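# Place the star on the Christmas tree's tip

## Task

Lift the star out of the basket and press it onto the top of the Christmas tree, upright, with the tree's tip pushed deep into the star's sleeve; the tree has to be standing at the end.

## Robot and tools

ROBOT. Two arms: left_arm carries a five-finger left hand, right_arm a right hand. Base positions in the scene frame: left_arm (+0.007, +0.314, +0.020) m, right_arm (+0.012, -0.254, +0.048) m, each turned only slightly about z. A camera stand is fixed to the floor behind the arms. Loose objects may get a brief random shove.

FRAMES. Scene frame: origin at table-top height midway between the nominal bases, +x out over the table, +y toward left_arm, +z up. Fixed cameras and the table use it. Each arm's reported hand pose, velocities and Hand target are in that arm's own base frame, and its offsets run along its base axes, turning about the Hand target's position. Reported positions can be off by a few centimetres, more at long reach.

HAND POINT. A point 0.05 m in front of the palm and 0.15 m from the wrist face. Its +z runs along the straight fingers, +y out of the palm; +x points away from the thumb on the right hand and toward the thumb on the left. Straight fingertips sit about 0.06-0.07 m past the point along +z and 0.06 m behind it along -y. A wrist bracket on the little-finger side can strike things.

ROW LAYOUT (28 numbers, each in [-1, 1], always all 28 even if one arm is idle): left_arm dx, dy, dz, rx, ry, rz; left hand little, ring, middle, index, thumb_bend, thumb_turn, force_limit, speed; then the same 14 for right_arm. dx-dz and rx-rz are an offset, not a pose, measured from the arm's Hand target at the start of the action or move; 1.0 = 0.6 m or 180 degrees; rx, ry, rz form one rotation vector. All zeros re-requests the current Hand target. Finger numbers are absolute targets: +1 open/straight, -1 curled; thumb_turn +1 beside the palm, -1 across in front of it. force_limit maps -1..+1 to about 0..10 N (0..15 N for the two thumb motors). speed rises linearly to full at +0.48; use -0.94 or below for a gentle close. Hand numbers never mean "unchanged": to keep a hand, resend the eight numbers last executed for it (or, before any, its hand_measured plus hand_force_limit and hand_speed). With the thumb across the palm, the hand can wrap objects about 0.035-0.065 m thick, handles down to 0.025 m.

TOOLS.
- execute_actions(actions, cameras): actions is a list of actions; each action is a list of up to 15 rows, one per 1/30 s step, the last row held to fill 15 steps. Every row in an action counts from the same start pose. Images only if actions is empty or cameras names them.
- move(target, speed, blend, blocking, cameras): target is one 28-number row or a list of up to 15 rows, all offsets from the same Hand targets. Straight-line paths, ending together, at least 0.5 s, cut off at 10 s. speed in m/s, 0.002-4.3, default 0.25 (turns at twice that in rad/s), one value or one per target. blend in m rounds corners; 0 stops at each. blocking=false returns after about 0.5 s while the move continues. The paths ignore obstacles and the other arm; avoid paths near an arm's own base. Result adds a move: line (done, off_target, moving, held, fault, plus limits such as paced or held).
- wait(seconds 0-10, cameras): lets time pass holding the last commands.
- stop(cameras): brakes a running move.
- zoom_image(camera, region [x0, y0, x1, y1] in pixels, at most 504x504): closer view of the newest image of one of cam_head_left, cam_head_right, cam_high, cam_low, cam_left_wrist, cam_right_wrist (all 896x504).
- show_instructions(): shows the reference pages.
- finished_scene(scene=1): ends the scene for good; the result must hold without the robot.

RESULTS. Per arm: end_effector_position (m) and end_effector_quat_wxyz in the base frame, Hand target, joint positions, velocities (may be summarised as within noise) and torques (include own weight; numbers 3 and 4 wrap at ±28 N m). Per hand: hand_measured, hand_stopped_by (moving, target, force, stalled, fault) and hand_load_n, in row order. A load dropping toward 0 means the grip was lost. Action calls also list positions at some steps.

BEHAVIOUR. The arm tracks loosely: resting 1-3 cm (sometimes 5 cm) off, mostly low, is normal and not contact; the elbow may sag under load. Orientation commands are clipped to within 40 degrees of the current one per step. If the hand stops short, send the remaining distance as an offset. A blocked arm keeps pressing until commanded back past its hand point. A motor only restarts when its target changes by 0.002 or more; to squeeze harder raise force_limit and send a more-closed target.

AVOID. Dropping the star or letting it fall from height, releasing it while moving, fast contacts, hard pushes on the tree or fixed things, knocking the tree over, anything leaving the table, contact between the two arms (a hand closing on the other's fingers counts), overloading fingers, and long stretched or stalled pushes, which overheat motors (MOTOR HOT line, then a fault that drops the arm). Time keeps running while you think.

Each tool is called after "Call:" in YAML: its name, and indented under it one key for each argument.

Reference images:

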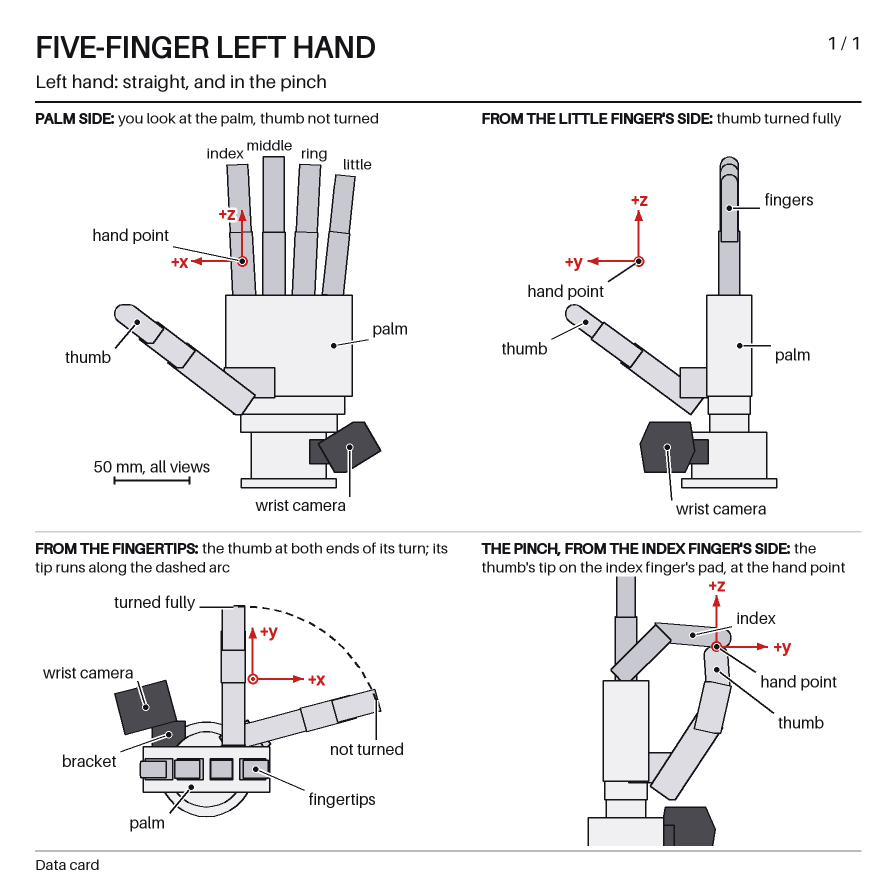

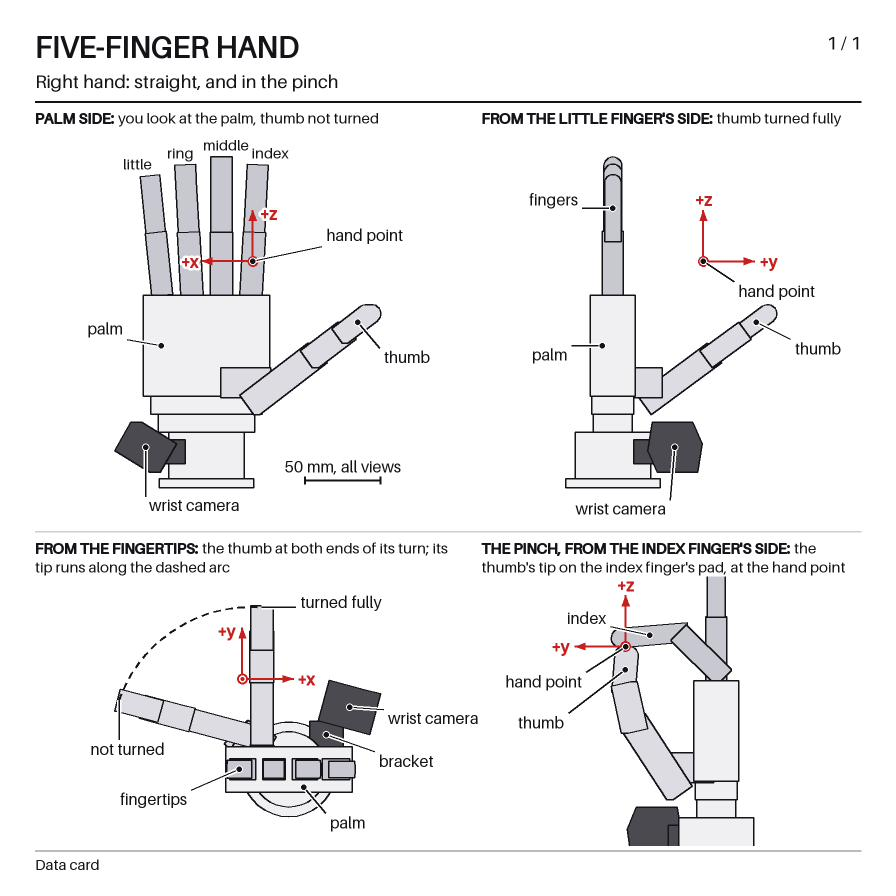

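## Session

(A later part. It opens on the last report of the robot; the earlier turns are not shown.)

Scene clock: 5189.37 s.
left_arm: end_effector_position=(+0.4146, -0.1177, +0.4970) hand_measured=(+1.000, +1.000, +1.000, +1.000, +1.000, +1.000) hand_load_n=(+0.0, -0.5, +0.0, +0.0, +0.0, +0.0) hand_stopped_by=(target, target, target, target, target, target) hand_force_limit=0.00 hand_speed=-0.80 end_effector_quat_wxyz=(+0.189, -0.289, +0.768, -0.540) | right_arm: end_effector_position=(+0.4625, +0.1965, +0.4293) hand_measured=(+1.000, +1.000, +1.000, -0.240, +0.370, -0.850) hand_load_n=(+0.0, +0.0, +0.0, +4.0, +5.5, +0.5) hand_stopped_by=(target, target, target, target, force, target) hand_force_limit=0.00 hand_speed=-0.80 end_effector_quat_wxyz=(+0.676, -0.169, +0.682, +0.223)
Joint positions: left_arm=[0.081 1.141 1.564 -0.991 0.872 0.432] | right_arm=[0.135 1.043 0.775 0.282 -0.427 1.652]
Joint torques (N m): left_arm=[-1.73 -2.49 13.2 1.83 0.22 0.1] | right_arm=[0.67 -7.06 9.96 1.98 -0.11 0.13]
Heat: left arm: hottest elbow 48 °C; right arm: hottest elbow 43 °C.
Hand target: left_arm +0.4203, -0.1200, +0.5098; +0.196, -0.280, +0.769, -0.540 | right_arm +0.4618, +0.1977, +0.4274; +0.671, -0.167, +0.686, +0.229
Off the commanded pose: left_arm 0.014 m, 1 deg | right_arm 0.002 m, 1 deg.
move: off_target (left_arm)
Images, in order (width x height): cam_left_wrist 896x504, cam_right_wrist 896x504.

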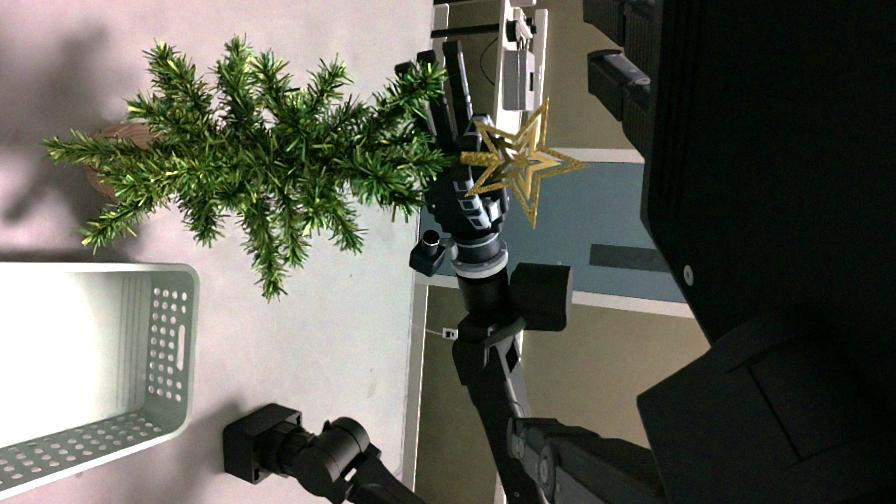

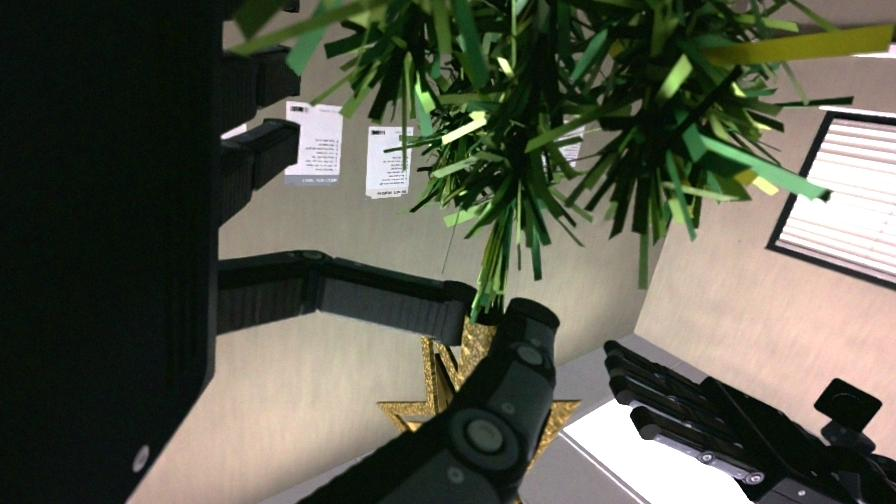

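Call:
move:
  target: [0,0,0,0,0,0,1,1,1,1,1,1,0,-0.8,-0.006,-0.006,0,0,0,0,1,1,1,-0.24,0.12,-0.85,0,-0.8]
  speed: 0.03
  cameras: ["cam_left_wrist","cam_right_wrist"]

Call:
zoom_image:
  camera: "cam_right_wrist"
  region: [420, 220, 580, 360]

Call:
zoom_image:
  camera: "cam_left_wrist"
  region: [400, 110, 520, 200]

Scene clock: 5197.90 s.
left_arm: end_effector_position=(+0.4146, -0.1177, +0.4970) hand_measured=(+1.000, +1.000, +1.000, +1.000, +1.000, +1.000) hand_load_n=(+0.0, +0.0, +0.0, +0.0, +0.0, -0.5) hand_stopped_by=(target, target, target, target, target, target) hand_force_limit=0.00 hand_speed=-0.80 end_effector_quat_wxyz=(+0.189, -0.289, +0.768, -0.540) | right_arm: end_effector_position=(+0.4597, +0.1975, +0.4310) hand_measured=(+1.000, +1.000, +1.000, -0.240, +0.370, -0.850) hand_load_n=(+0.0, +0.0, +0.0, +4.5, +5.5, +0.5) hand_stopped_by=(target, target, target, target, force, target) hand_force_limit=0.00 hand_speed=-0.80 end_effector_quat_wxyz=(+0.675, -0.172, +0.681, +0.226)
Joint positions: left_arm=[0.081 1.141 1.564 -0.991 0.872 0.432] | right_arm=[0.135 1.038 0.775 0.278 -0.436 1.652]
Joint torques (N m): left_arm=[-1.32 -2.61 13.07 1.76 0.25 0.07] | right_arm=[-0.56 -7.3 9.39 1.72 -0.04 0.07]
Heat: left arm: hottest elbow 48 °C; right arm: hottest elbow 43 °C.
Hand target: left_arm +0.4203, -0.1200, +0.5098; +0.196, -0.280, +0.769, -0.540 | right_arm +0.4582, +0.1941, +0.4273; +0.671, -0.167, +0.686, +0.229
Off the commanded pose: left_arm 0.014 m, 1 deg | right_arm 0.005 m, 1 deg.
move: off_target (left_arm)
Images, in order (width x height): cam_left_wrist 896x504, cam_right_wrist 896x504.

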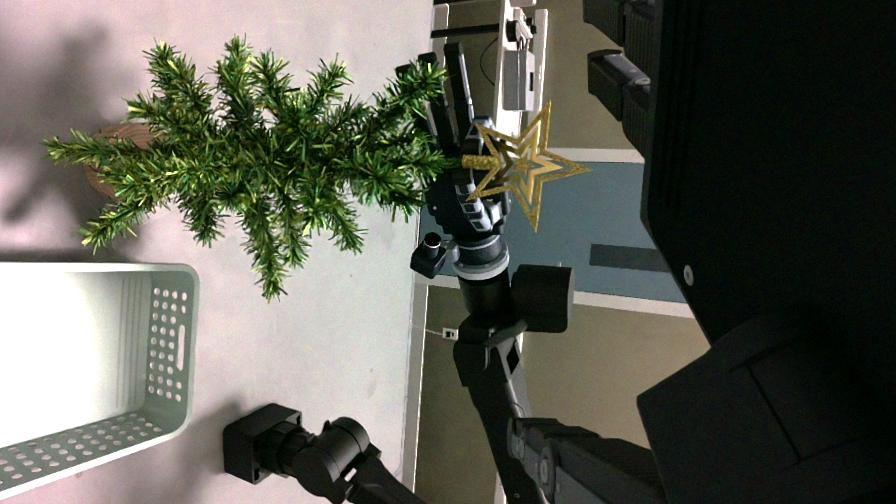

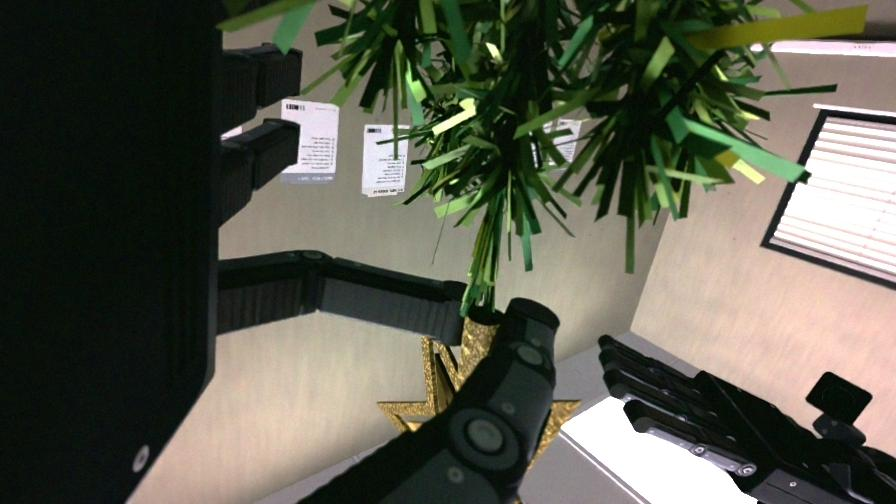

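Scaled by 3.150.

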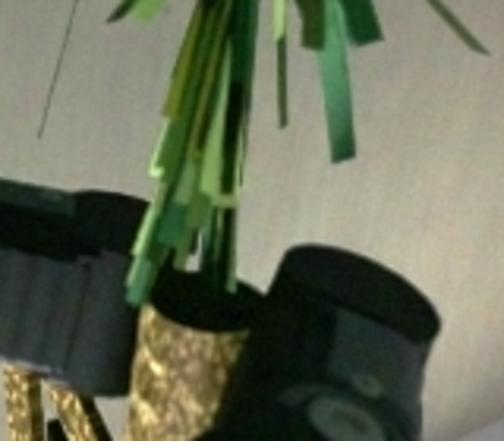

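Scaled by 4.200.

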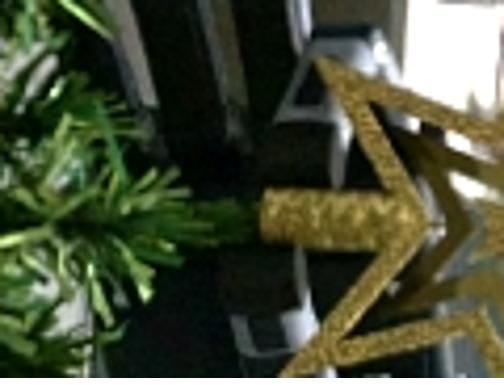

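Call:
move:
  target: [0,0,0,0,0,0,1,1,1,1,1,1,0,-0.8,0.001,-0.006,0,0,0,0,1,1,1,-0.24,0.12,-0.85,0,-0.8]
  speed: 0.03
  cameras: []

Scene clock: 5207.67 s.
left_arm: end_effector_position=(+0.4146, -0.1177, +0.4970) hand_measured=(+1.000, +1.000, +1.000, +1.000, +1.000, +1.000) hand_load_n=(+0.0, +0.0, +0.0, +0.0, +0.0, +0.0) hand_stopped_by=(target, target, target, target, target, target) hand_force_limit=0.00 hand_speed=-0.80 end_effector_quat_wxyz=(+0.189, -0.289, +0.768, -0.540) | right_arm: end_effector_position=(+0.4598, +0.1949, +0.4309) hand_measured=(+1.000, +1.000, +1.000, -0.240, +0.370, -0.850) hand_load_n=(+0.0, +0.0, +0.0, +4.0, +5.5, +0.5) hand_stopped_by=(target, target, target, target, force, target) hand_force_limit=0.00 hand_speed=-0.80 end_effector_quat_wxyz=(+0.675, -0.173, +0.681, +0.227)
Joint positions: left_arm=[0.081 1.141 1.564 -0.991 0.872 0.432] | right_arm=[0.127 1.038 0.775 0.278 -0.447 1.652]
Joint torques (N m): left_arm=[-1.49 -2.43 13.15 1.72 0.25 0.1] | right_arm=[-0.03 -6.77 9.54 1.91 -0.02 0.06]
Heat: left arm: hottest elbow 48 °C; right arm: hottest elbow 43 °C.
Hand target: left_arm +0.4203, -0.1200, +0.5098; +0.196, -0.280, +0.769, -0.540 | right_arm +0.4588, +0.1905, +0.4274; +0.671, -0.167, +0.686, +0.229
Off the commanded pose: left_arm 0.014 m, 1 deg | right_arm 0.006 m, 1 deg.
move: off_target (left_arm)
No camera images: "cameras" was empty.

Nice: (.4598,.1949). Look.

Call:
execute_actions:
  actions: []
  cameras: ["cam_left_wrist","cam_right_wrist"]

Call:
zoom_image:
  camera: "cam_right_wrist"
  region: [420, 220, 580, 360]

Call:
zoom_image:
  camera: "cam_left_wrist"
  region: [400, 110, 520, 200]

Scene clock: 5216.70 s.
left_arm: end_effector_position=(+0.4146, -0.1177, +0.4970) hand_measured=(+1.000, +1.000, +1.000, +1.000, +1.000, +1.000) hand_load_n=(+0.0, +0.0, +0.0, +0.0, +0.0, -0.5) hand_stopped_by=(target, target, target, target, target, target) hand_force_limit=0.00 hand_speed=-0.80 end_effector_quat_wxyz=(+0.189, -0.289, +0.768, -0.540) | right_arm: end_effector_position=(+0.4598, +0.1949, +0.4309) hand_measured=(+1.000, +1.000, +1.000, -0.240, +0.370, -0.850) hand_load_n=(+0.0, +0.0, +0.0, +4.5, +5.5, +0.5) hand_stopped_by=(target, target, target, target, force, target) hand_force_limit=0.00 hand_speed=-0.80 end_effector_quat_wxyz=(+0.675, -0.173, +0.681, +0.227)
Joint positions: left_arm=[0.081 1.141 1.564 -0.991 0.872 0.432] | right_arm=[0.127 1.038 0.775 0.278 -0.447 1.652]
Joint velocities: within noise
Joint torques (N m): left_arm=[-1.2 -2.43 13.11 1.76 0.24 0.1] | right_arm=[-1.08 -7.06 9.55 1.83 -0.07 0.08]
Heat: left arm: hottest elbow 48 °C; right arm: hottest elbow 43 °C.
Hand target: left_arm +0.4203, -0.1200, +0.5098; +0.196, -0.280, +0.769, -0.540 | right_arm +0.4588, +0.1904, +0.4274; +0.671, -0.167, +0.686, +0.229
Off the commanded pose: left_arm 0.014 m, 1 deg | right_arm 0.006 m, 1 deg.
Images, in order (width x height): cam_left_wrist 896x504, cam_right_wrist 896x504.

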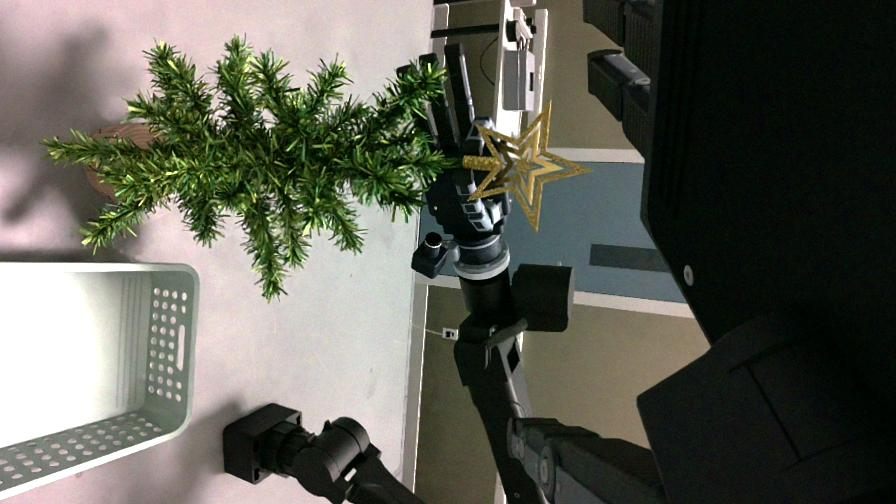

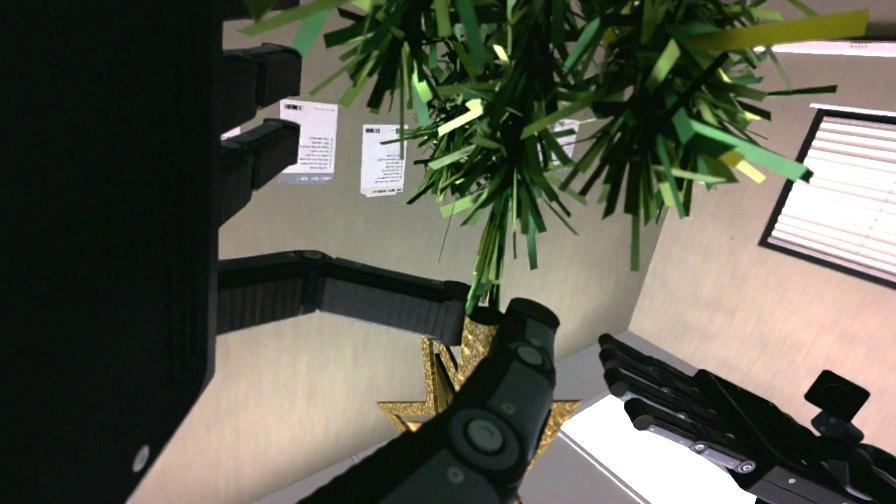

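Scaled by 3.150.

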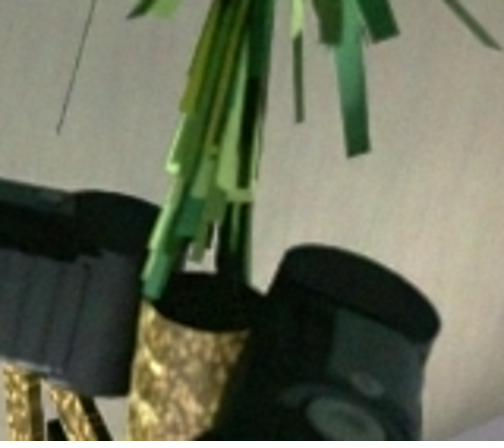

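Scaled by 4.200.

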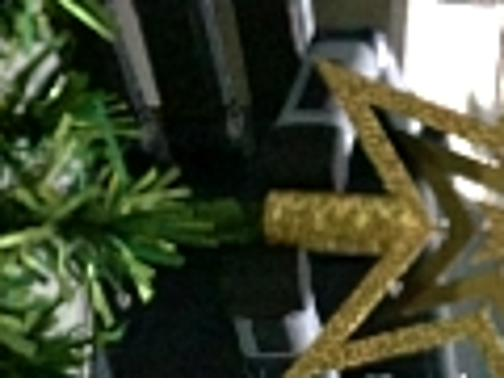

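Call:
move:
  target: [0,0,0,0,0,0,1,1,1,1,1,1,0,-0.8,0.0,-0.003,-0.01,0,0,0,1,1,1,-0.24,0.12,-0.85,0,-0.8]
  speed: 0.03
  cameras: ["cam_left_wrist","cam_right_wrist"]

Call:
zoom_image:
  camera: "cam_right_wrist"
  region: [420, 220, 580, 360]

Call:
zoom_image:
  camera: "cam_left_wrist"
  region: [400, 110, 520, 200]

Scene clock: 5232.30 s.
left_arm: end_effector_position=(+0.4146, -0.1177, +0.4970) hand_measured=(+1.000, +1.000, +1.000, +1.000, +1.000, +1.000) hand_load_n=(+0.0, +0.0, +0.0, +0.0, +0.0, -0.5) hand_stopped_by=(target, target, target, target, target, target) hand_force_limit=0.00 hand_speed=-0.80 end_effector_quat_wxyz=(+0.189, -0.289, +0.768, -0.540) | right_arm: end_effector_position=(+0.4590, +0.1931, +0.4221) hand_measured=(+1.000, +1.000, +1.000, -0.240, +0.370, -0.850) hand_load_n=(+0.0, +0.0, +0.0, +4.0, +5.5, +1.0) hand_stopped_by=(target, target, target, target, force, target) hand_force_limit=0.00 hand_speed=-0.80 end_effector_quat_wxyz=(+0.670, -0.172, +0.686, +0.228)
Joint positions: left_arm=[0.081 1.141 1.564 -0.991 0.872 0.432] | right_arm=[0.121 1.038 0.76 0.278 -0.452 1.652]
Joint torques (N m): left_arm=[-1.26 -3.02 13.15 1.76 0.25 0.11] | right_arm=[-0.5 -8 9.42 2.45 -0.07 0.11]
Heat: left arm: hottest elbow 48 °C; right arm: hottest elbow 43 °C.
Hand target: left_arm +0.4203, -0.1200, +0.5098; +0.196, -0.280, +0.769, -0.540 | right_arm +0.4588, +0.1887, +0.4214; +0.671, -0.167, +0.686, +0.229
Off the commanded pose: left_arm 0.014 m, 1 deg | right_arm 0.005 m, 1 deg.
move: off_target (left_arm)
Images, in order (width x height): cam_left_wrist 896x504, cam_right_wrist 896x504.

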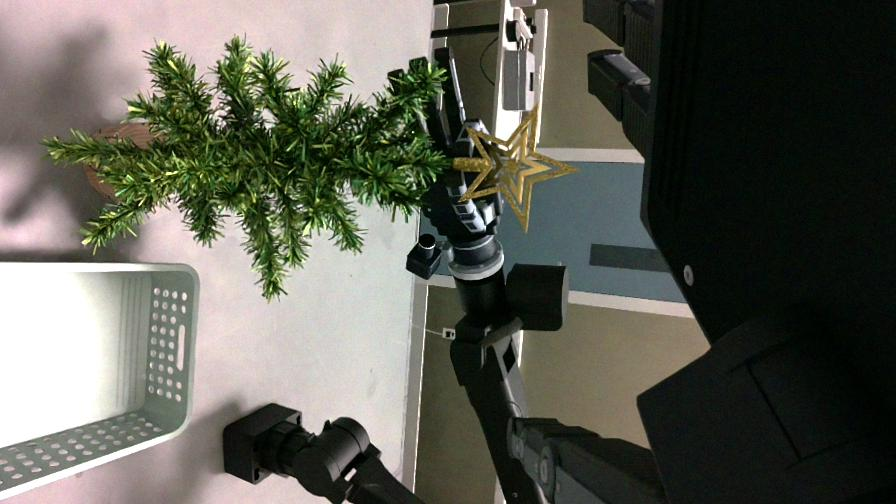

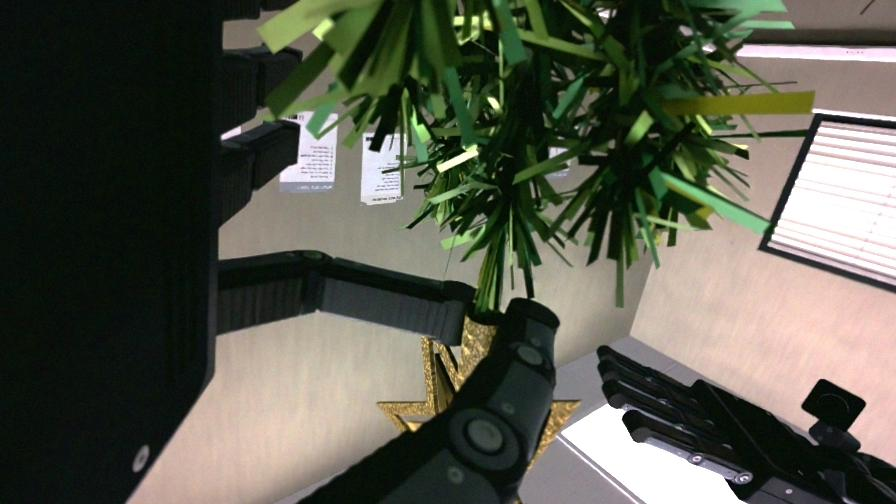

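Scaled by 3.150.

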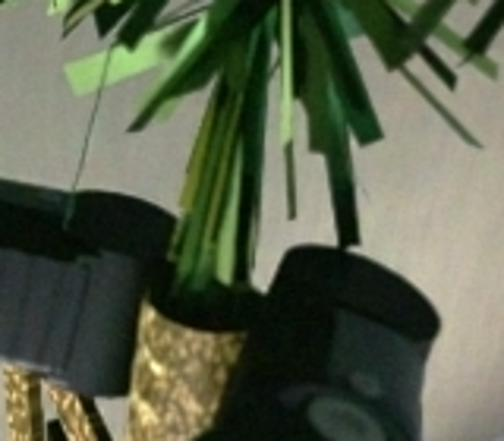

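Scaled by 4.200.

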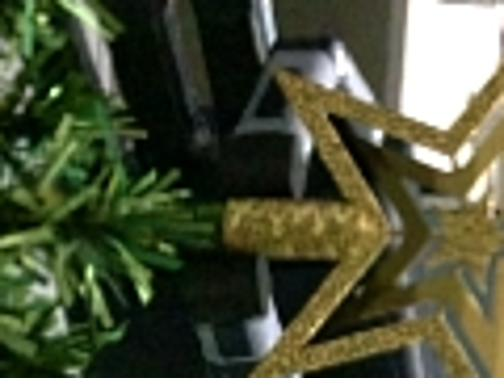

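Call:
move:
  target: [0,0,0,0,0,0,1,1,1,1,1,1,0,-0.8,0.003,0,-0.01,0,0,0,1,1,1,-0.24,0.12,-0.85,0,-0.8]
  speed: 0.03
  cameras: ["cam_left_wrist","cam_right_wrist"]

Call:
zoom_image:
  camera: "cam_right_wrist"
  region: [420, 220, 580, 360]

Call:
zoom_image:
  camera: "cam_left_wrist"
  region: [400, 110, 520, 200]

Scene clock: 5246.43 s.
left_arm: end_effector_position=(+0.4146, -0.1177, +0.4970) hand_measured=(+1.000, +1.000, +1.000, +1.000, +1.000, +1.000) hand_load_n=(-0.5, +0.0, +0.0, +0.0, +0.0, +0.0) hand_stopped_by=(target, target, target, target, target, target) hand_force_limit=0.00 hand_speed=-0.80 end_effector_quat_wxyz=(+0.189, -0.289, +0.768, -0.540) | right_arm: end_effector_position=(+0.4578, +0.1927, +0.4199) hand_measured=(+1.000, +1.000, +1.000, -0.240, +0.370, -0.850) hand_load_n=(+0.0, +0.0, +0.0, +4.5, +5.5, +1.0) hand_stopped_by=(target, target, target, target, force, target) hand_force_limit=0.00 hand_speed=-0.80 end_effector_quat_wxyz=(+0.672, -0.173, +0.684, +0.227)
Joint positions: left_arm=[0.081 1.141 1.564 -0.991 0.872 0.432] | right_arm=[0.121 1.038 0.751 0.293 -0.453 1.652]
Joint torques (N m): left_arm=[-1.32 -2.49 13.19 1.78 0.24 0.1] | right_arm=[-1.08 -6.01 9.4 2.54 -0.1 0.13]
Heat: left arm: hottest elbow 48 °C; right arm: hottest elbow 41 °C.
Hand target: left_arm +0.4203, -0.1200, +0.5098; +0.196, -0.280, +0.769, -0.540 | right_arm +0.4606, +0.1886, +0.4153; +0.671, -0.167, +0.686, +0.228
Off the commanded pose: left_arm 0.014 m, 1 deg | right_arm 0.007 m, 1 deg.
move: off_target (left_arm)
Images, in order (width x height): cam_left_wrist 896x504, cam_right_wrist 896x504.

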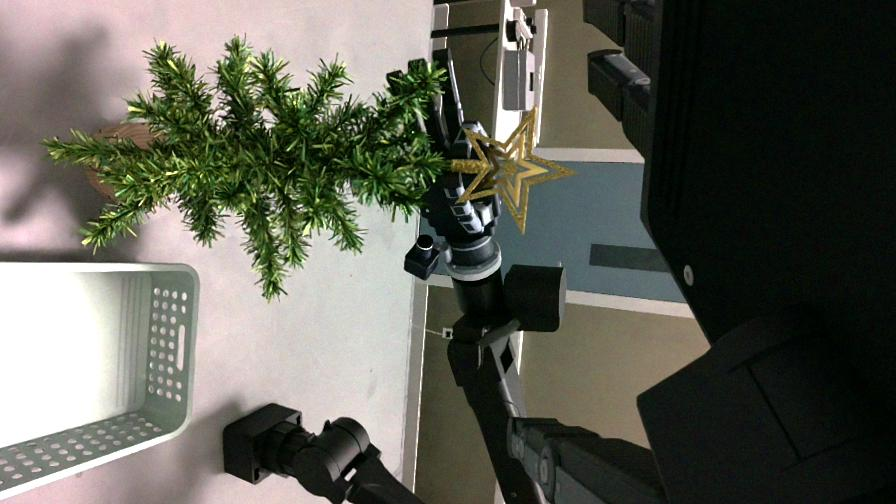

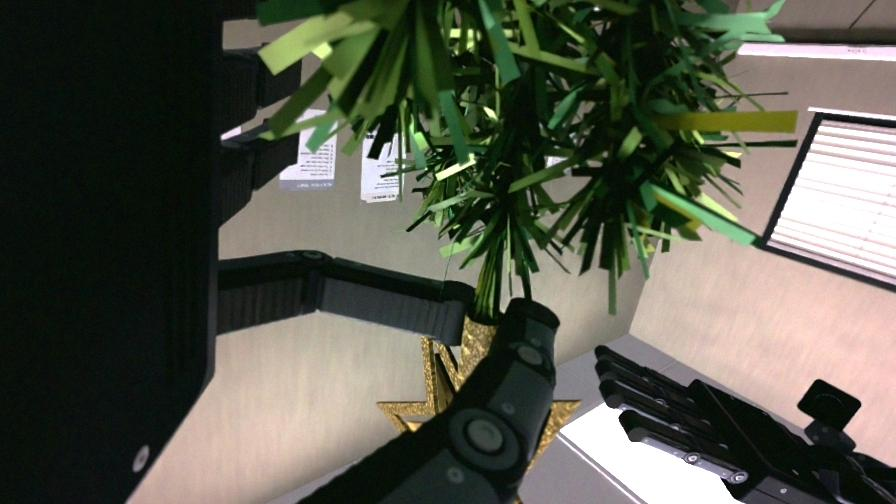

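Scaled by 3.150.

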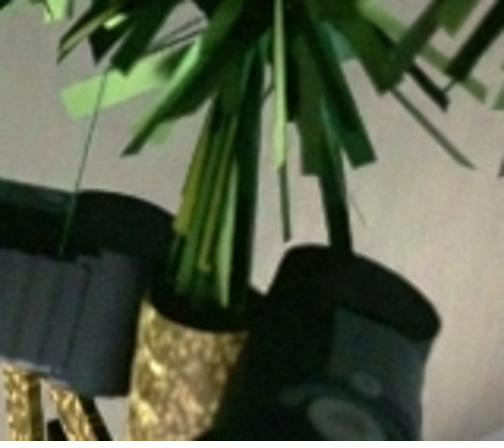

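Scaled by 4.200.

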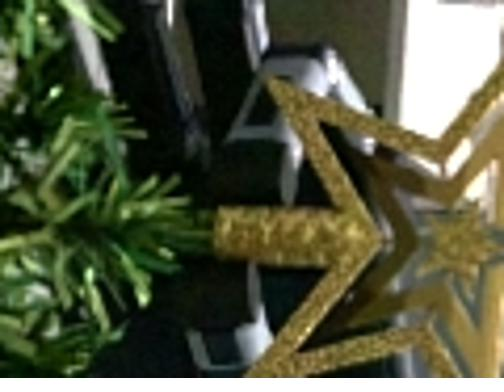

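Call:
move:
  target: [0,0,0,0,0,0,1,1,1,1,1,1,0,-0.8,0.006,0,-0.007,0,0,0,1,1,1,-0.24,0.12,-0.85,0,-0.8]
  speed: 0.03
  cameras: ["cam_left_wrist","cam_right_wrist"]

Call:
zoom_image:
  camera: "cam_right_wrist"
  region: [420, 220, 580, 360]

Call:
zoom_image:
  camera: "cam_left_wrist"
  region: [400, 110, 520, 200]

Scene clock: 5257.63 s.
left_arm: end_effector_position=(+0.4146, -0.1177, +0.4970) hand_measured=(+1.000, +1.000, +1.000, +1.000, +1.000, +1.000) hand_load_n=(+0.0, +0.0, +0.0, -0.5, +0.0, -0.5) hand_stopped_by=(target, target, target, target, target, target) hand_force_limit=0.00 hand_speed=-0.80 end_effector_quat_wxyz=(+0.189, -0.289, +0.768, -0.540) | right_arm: end_effector_position=(+0.4588, +0.1924, +0.4212) hand_measured=(+1.000, +1.000, +1.000, -0.240, +0.370, -0.850) hand_load_n=(+0.0, +0.0, +0.0, +4.0, +5.5, +0.5) hand_stopped_by=(target, target, target, target, force, target) hand_force_limit=0.00 hand_speed=-0.80 end_effector_quat_wxyz=(+0.676, -0.173, +0.680, +0.227)
Joint positions: left_arm=[0.081 1.141 1.564 -0.991 0.872 0.432] | right_arm=[0.119 1.043 0.751 0.31 -0.454 1.652]
Joint torques (N m): left_arm=[-0.97 -2.55 13.08 1.77 0.23 0.12] | right_arm=[-0.62 -5.54 9.24 2.65 -0.11 0.08]
Heat: left arm: hottest elbow 48 °C; right arm: hottest elbow 41 °C.
Hand target: left_arm +0.4203, -0.1200, +0.5098; +0.196, -0.280, +0.769, -0.540 | right_arm +0.4642, +0.1886, +0.4111; +0.671, -0.167, +0.686, +0.228
Off the commanded pose: left_arm 0.014 m, 1 deg | right_arm 0.012 m, 1 deg.
move: off_target (left_arm, right_arm)
Images, in order (width x height): cam_left_wrist 896x504, cam_right_wrist 896x504.

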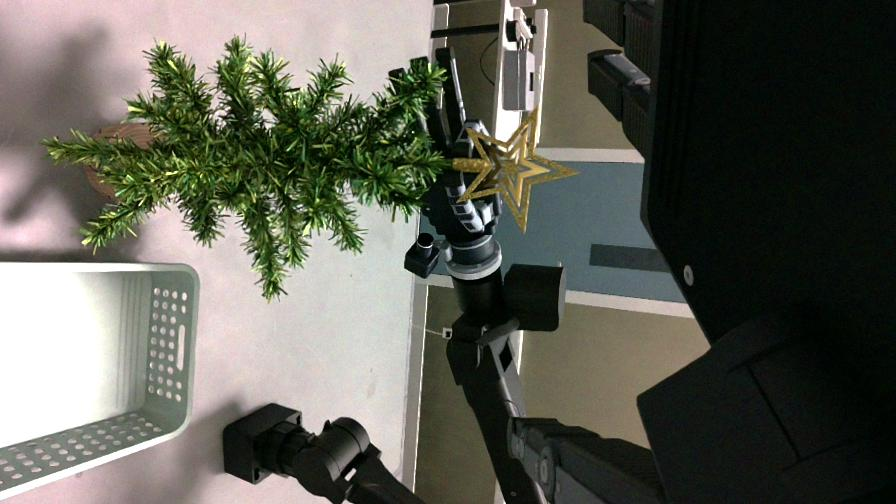

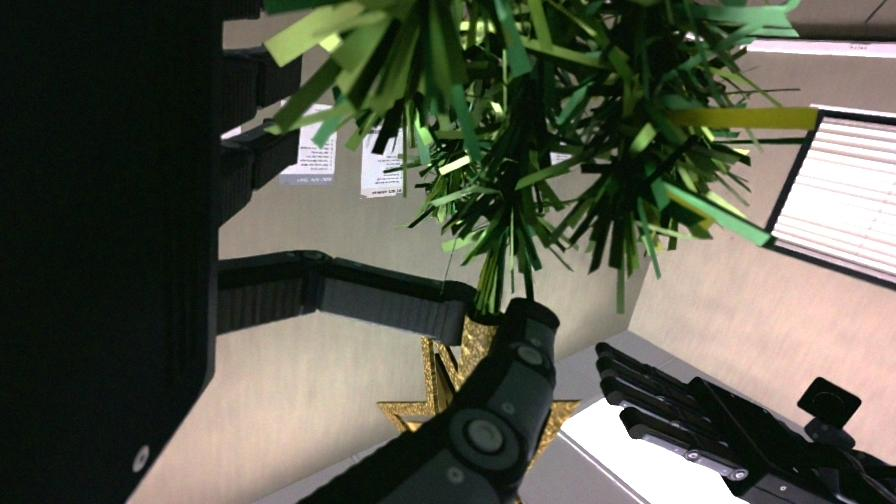

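Scaled by 3.150.

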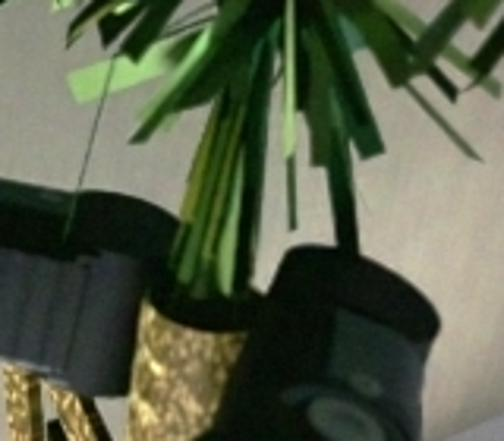

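Scaled by 4.200.

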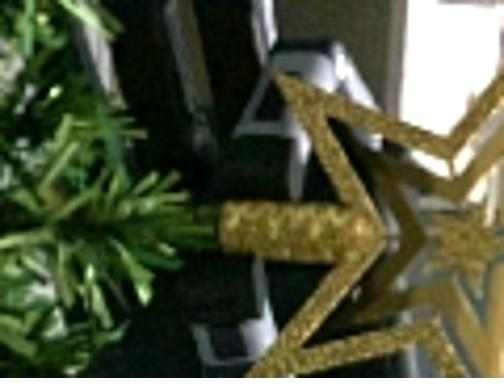

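Call:
move:
  target: [0,0,0,0,0,0,1,1,1,1,1,1,0,-0.8,0.003,0.001,-0.01,0,0,0,1,1,1,-0.24,0.12,-0.85,0,-0.8]
  speed: 0.03
  cameras: ["cam_left_wrist","cam_right_wrist"]

Call:
zoom_image:
  camera: "cam_right_wrist"
  region: [420, 220, 580, 360]

Call:
zoom_image:
  camera: "cam_left_wrist"
  region: [400, 110, 520, 200]

Scene clock: 5272.90 s.
left_arm: end_effector_position=(+0.4146, -0.1177, +0.4970) hand_measured=(+1.000, +1.000, +1.000, +1.000, +1.000, +1.000) hand_load_n=(+0.0, +0.0, +0.0, +0.0, +0.0, +0.0) hand_stopped_by=(target, target, target, target, target, target) hand_force_limit=0.00 hand_speed=-0.80 end_effector_quat_wxyz=(+0.189, -0.289, +0.768, -0.540) | right_arm: end_effector_position=(+0.4604, +0.1926, +0.4150) hand_measured=(+1.000, +1.000, +1.000, -0.240, +0.370, -0.850) hand_load_n=(+0.0, +0.0, +0.0, +4.0, +5.5, +1.0) hand_stopped_by=(target, target, target, target, force, target) hand_force_limit=0.00 hand_speed=-0.80 end_effector_quat_wxyz=(+0.676, -0.173, +0.680, +0.227)
Joint positions: left_arm=[0.081 1.141 1.564 -0.991 0.872 0.432] | right_arm=[0.119 1.054 0.741 0.331 -0.454 1.653]
Joint torques (N m): left_arm=[-1.49 -2.55 13.18 1.74 0.26 0.11] | right_arm=[-0.44 -6.01 9.2 3.03 -0.03 0.08]
Heat: left arm: hottest elbow 48 °C; right arm: hottest elbow 41 °C.
Hand target: left_arm +0.4203, -0.1200, +0.5098; +0.196, -0.280, +0.769, -0.540 | right_arm +0.4660, +0.1892, +0.4054; +0.671, -0.167, +0.686, +0.228
Off the commanded pose: left_arm 0.014 m, 1 deg | right_arm 0.012 m, 1 deg.
move: off_target (left_arm, right_arm)
Images, in order (width x height): cam_left_wrist 896x504, cam_right_wrist 896x504.

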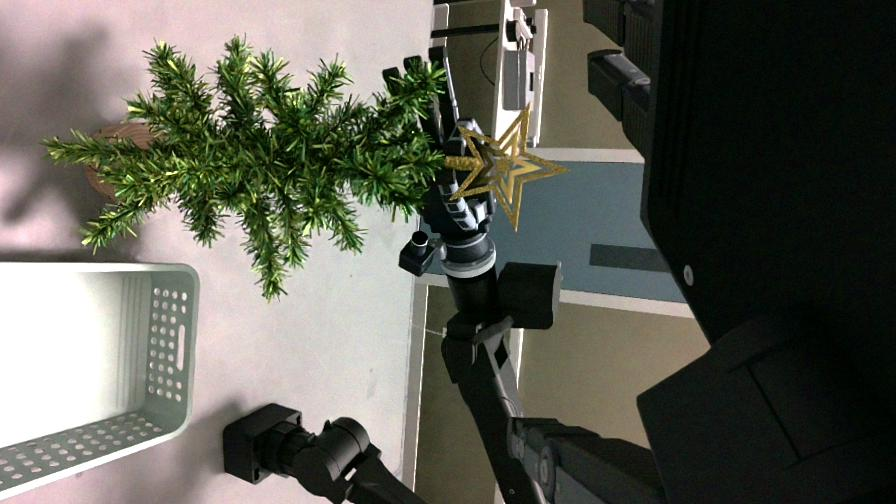

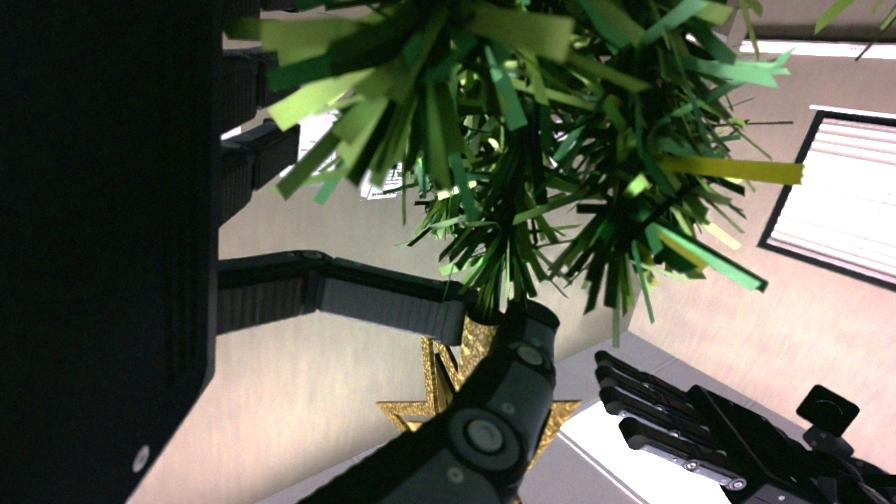

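Scaled by 3.150.

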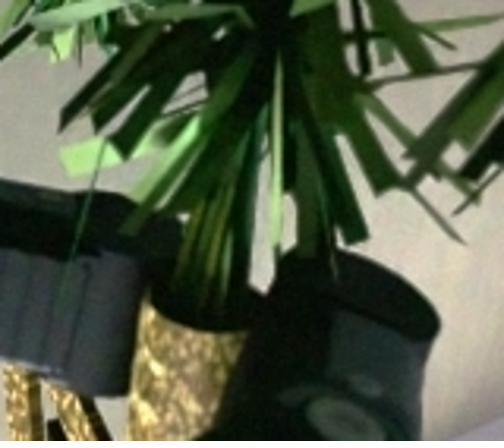

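Scaled by 4.200.

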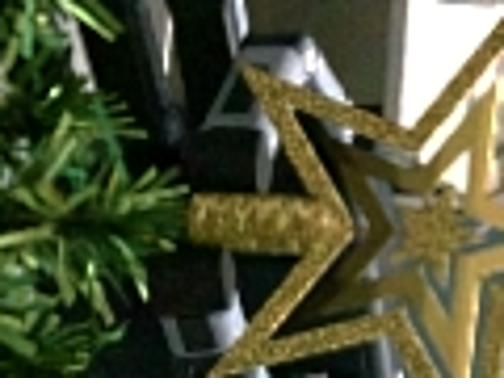

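Call:
move:
  target: [0,0,0,0,0,0,1,1,1,1,1,1,0,-0.8,0.0,0.0,-0.013,0,0,0,1,1,1,-0.24,0.12,-0.85,0,-0.8]
  speed: 0.03
  cameras: ["cam_left_wrist","cam_right_wrist","cam_head_right"]

Call:
zoom_image:
  camera: "cam_right_wrist"
  region: [420, 220, 580, 360]

Call:
zoom_image:
  camera: "cam_left_wrist"
  region: [400, 110, 520, 200]

Scene clock: 5282.47 s.
left_arm: end_effector_position=(+0.4146, -0.1177, +0.4970) hand_measured=(+1.000, +1.000, +1.000, +1.000, +1.000, +1.000) hand_load_n=(+0.0, -0.5, +0.0, +0.0, +0.0, +0.0) hand_stopped_by=(target, target, target, target, target, target) hand_force_limit=0.00 hand_speed=-0.80 end_effector_quat_wxyz=(+0.189, -0.289, +0.768, -0.540) | right_arm: end_effector_position=(+0.4605, +0.1926, +0.4077) hand_measured=(+1.000, +1.000, +1.000, -0.240, +0.370, -0.850) hand_load_n=(+0.0, +0.0, +0.0, +4.0, +5.5, +1.0) hand_stopped_by=(target, target, target, target, force, target) hand_force_limit=0.00 hand_speed=-0.80 end_effector_quat_wxyz=(+0.676, -0.173, +0.680, +0.227)
Joint positions: left_arm=[0.081 1.141 1.564 -0.991 0.872 0.432] | right_arm=[0.119 1.063 0.725 0.356 -0.454 1.654]
Joint torques (N m): left_arm=[-1.2 -2.73 13.14 1.78 0.24 0.11] | right_arm=[-0.5 -5.71 9.35 2.8 -0.02 0.08]
Heat: left arm: hottest elbow 48 °C; right arm: hottest elbow 42 °C.
Hand target: left_arm +0.4203, -0.1200, +0.5098; +0.196, -0.280, +0.769, -0.540 | right_arm +0.4660, +0.1892, +0.3973; +0.671, -0.166, +0.686, +0.228
Off the commanded pose: left_arm 0.014 m, 1 deg | right_arm 0.012 m, 1 deg.
move: off_target (left_arm, right_arm)
Images, in order (width x height): cam_head_right 896x504, cam_left_wrist 896x504, cam_right_wrist 896x504.

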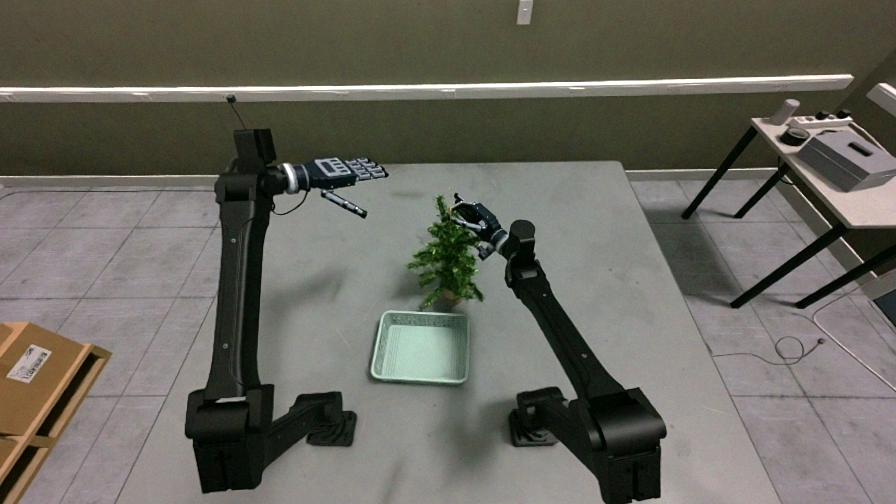

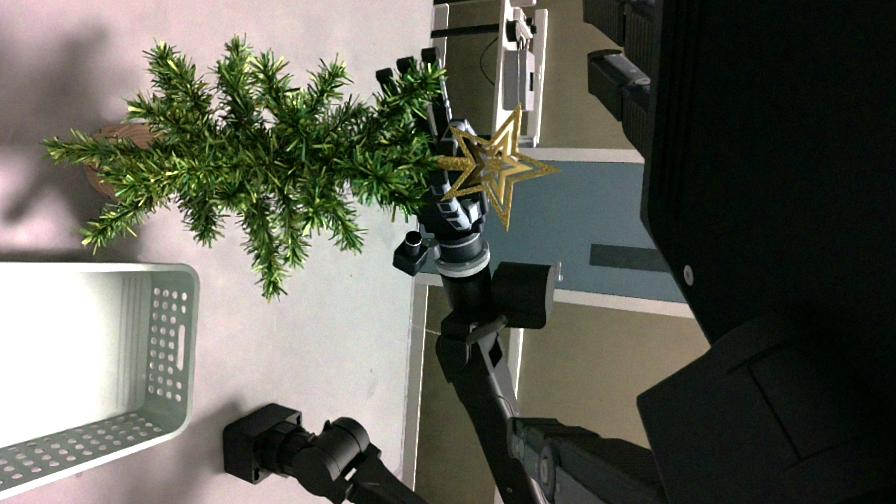

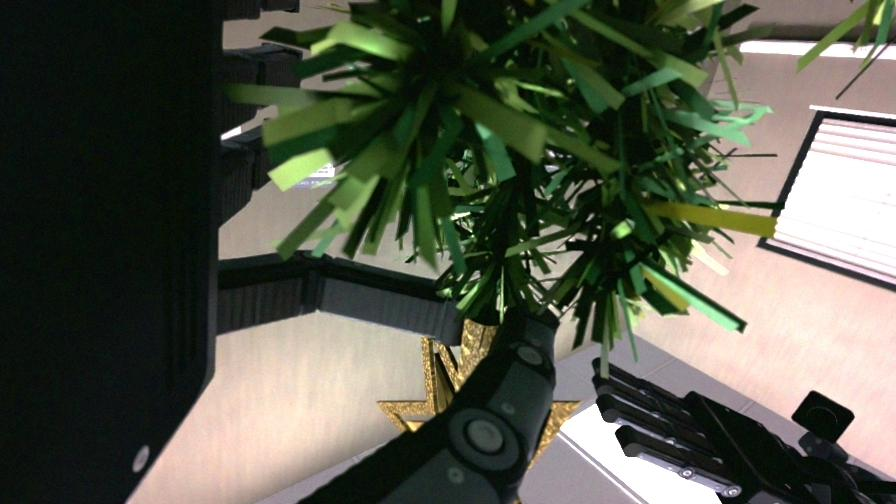

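Scaled by 3.150.

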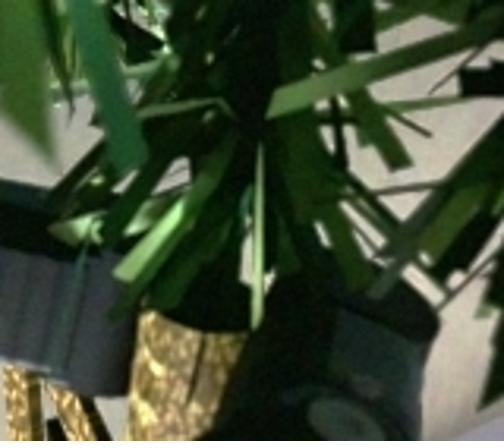

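Scaled by 4.200.

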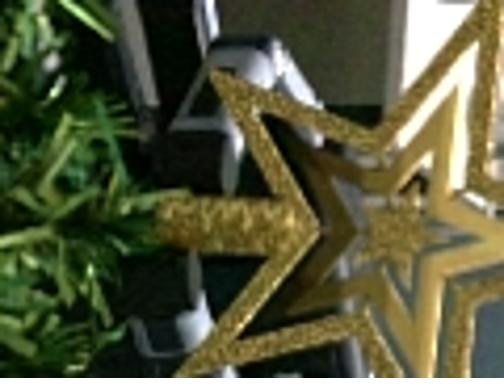

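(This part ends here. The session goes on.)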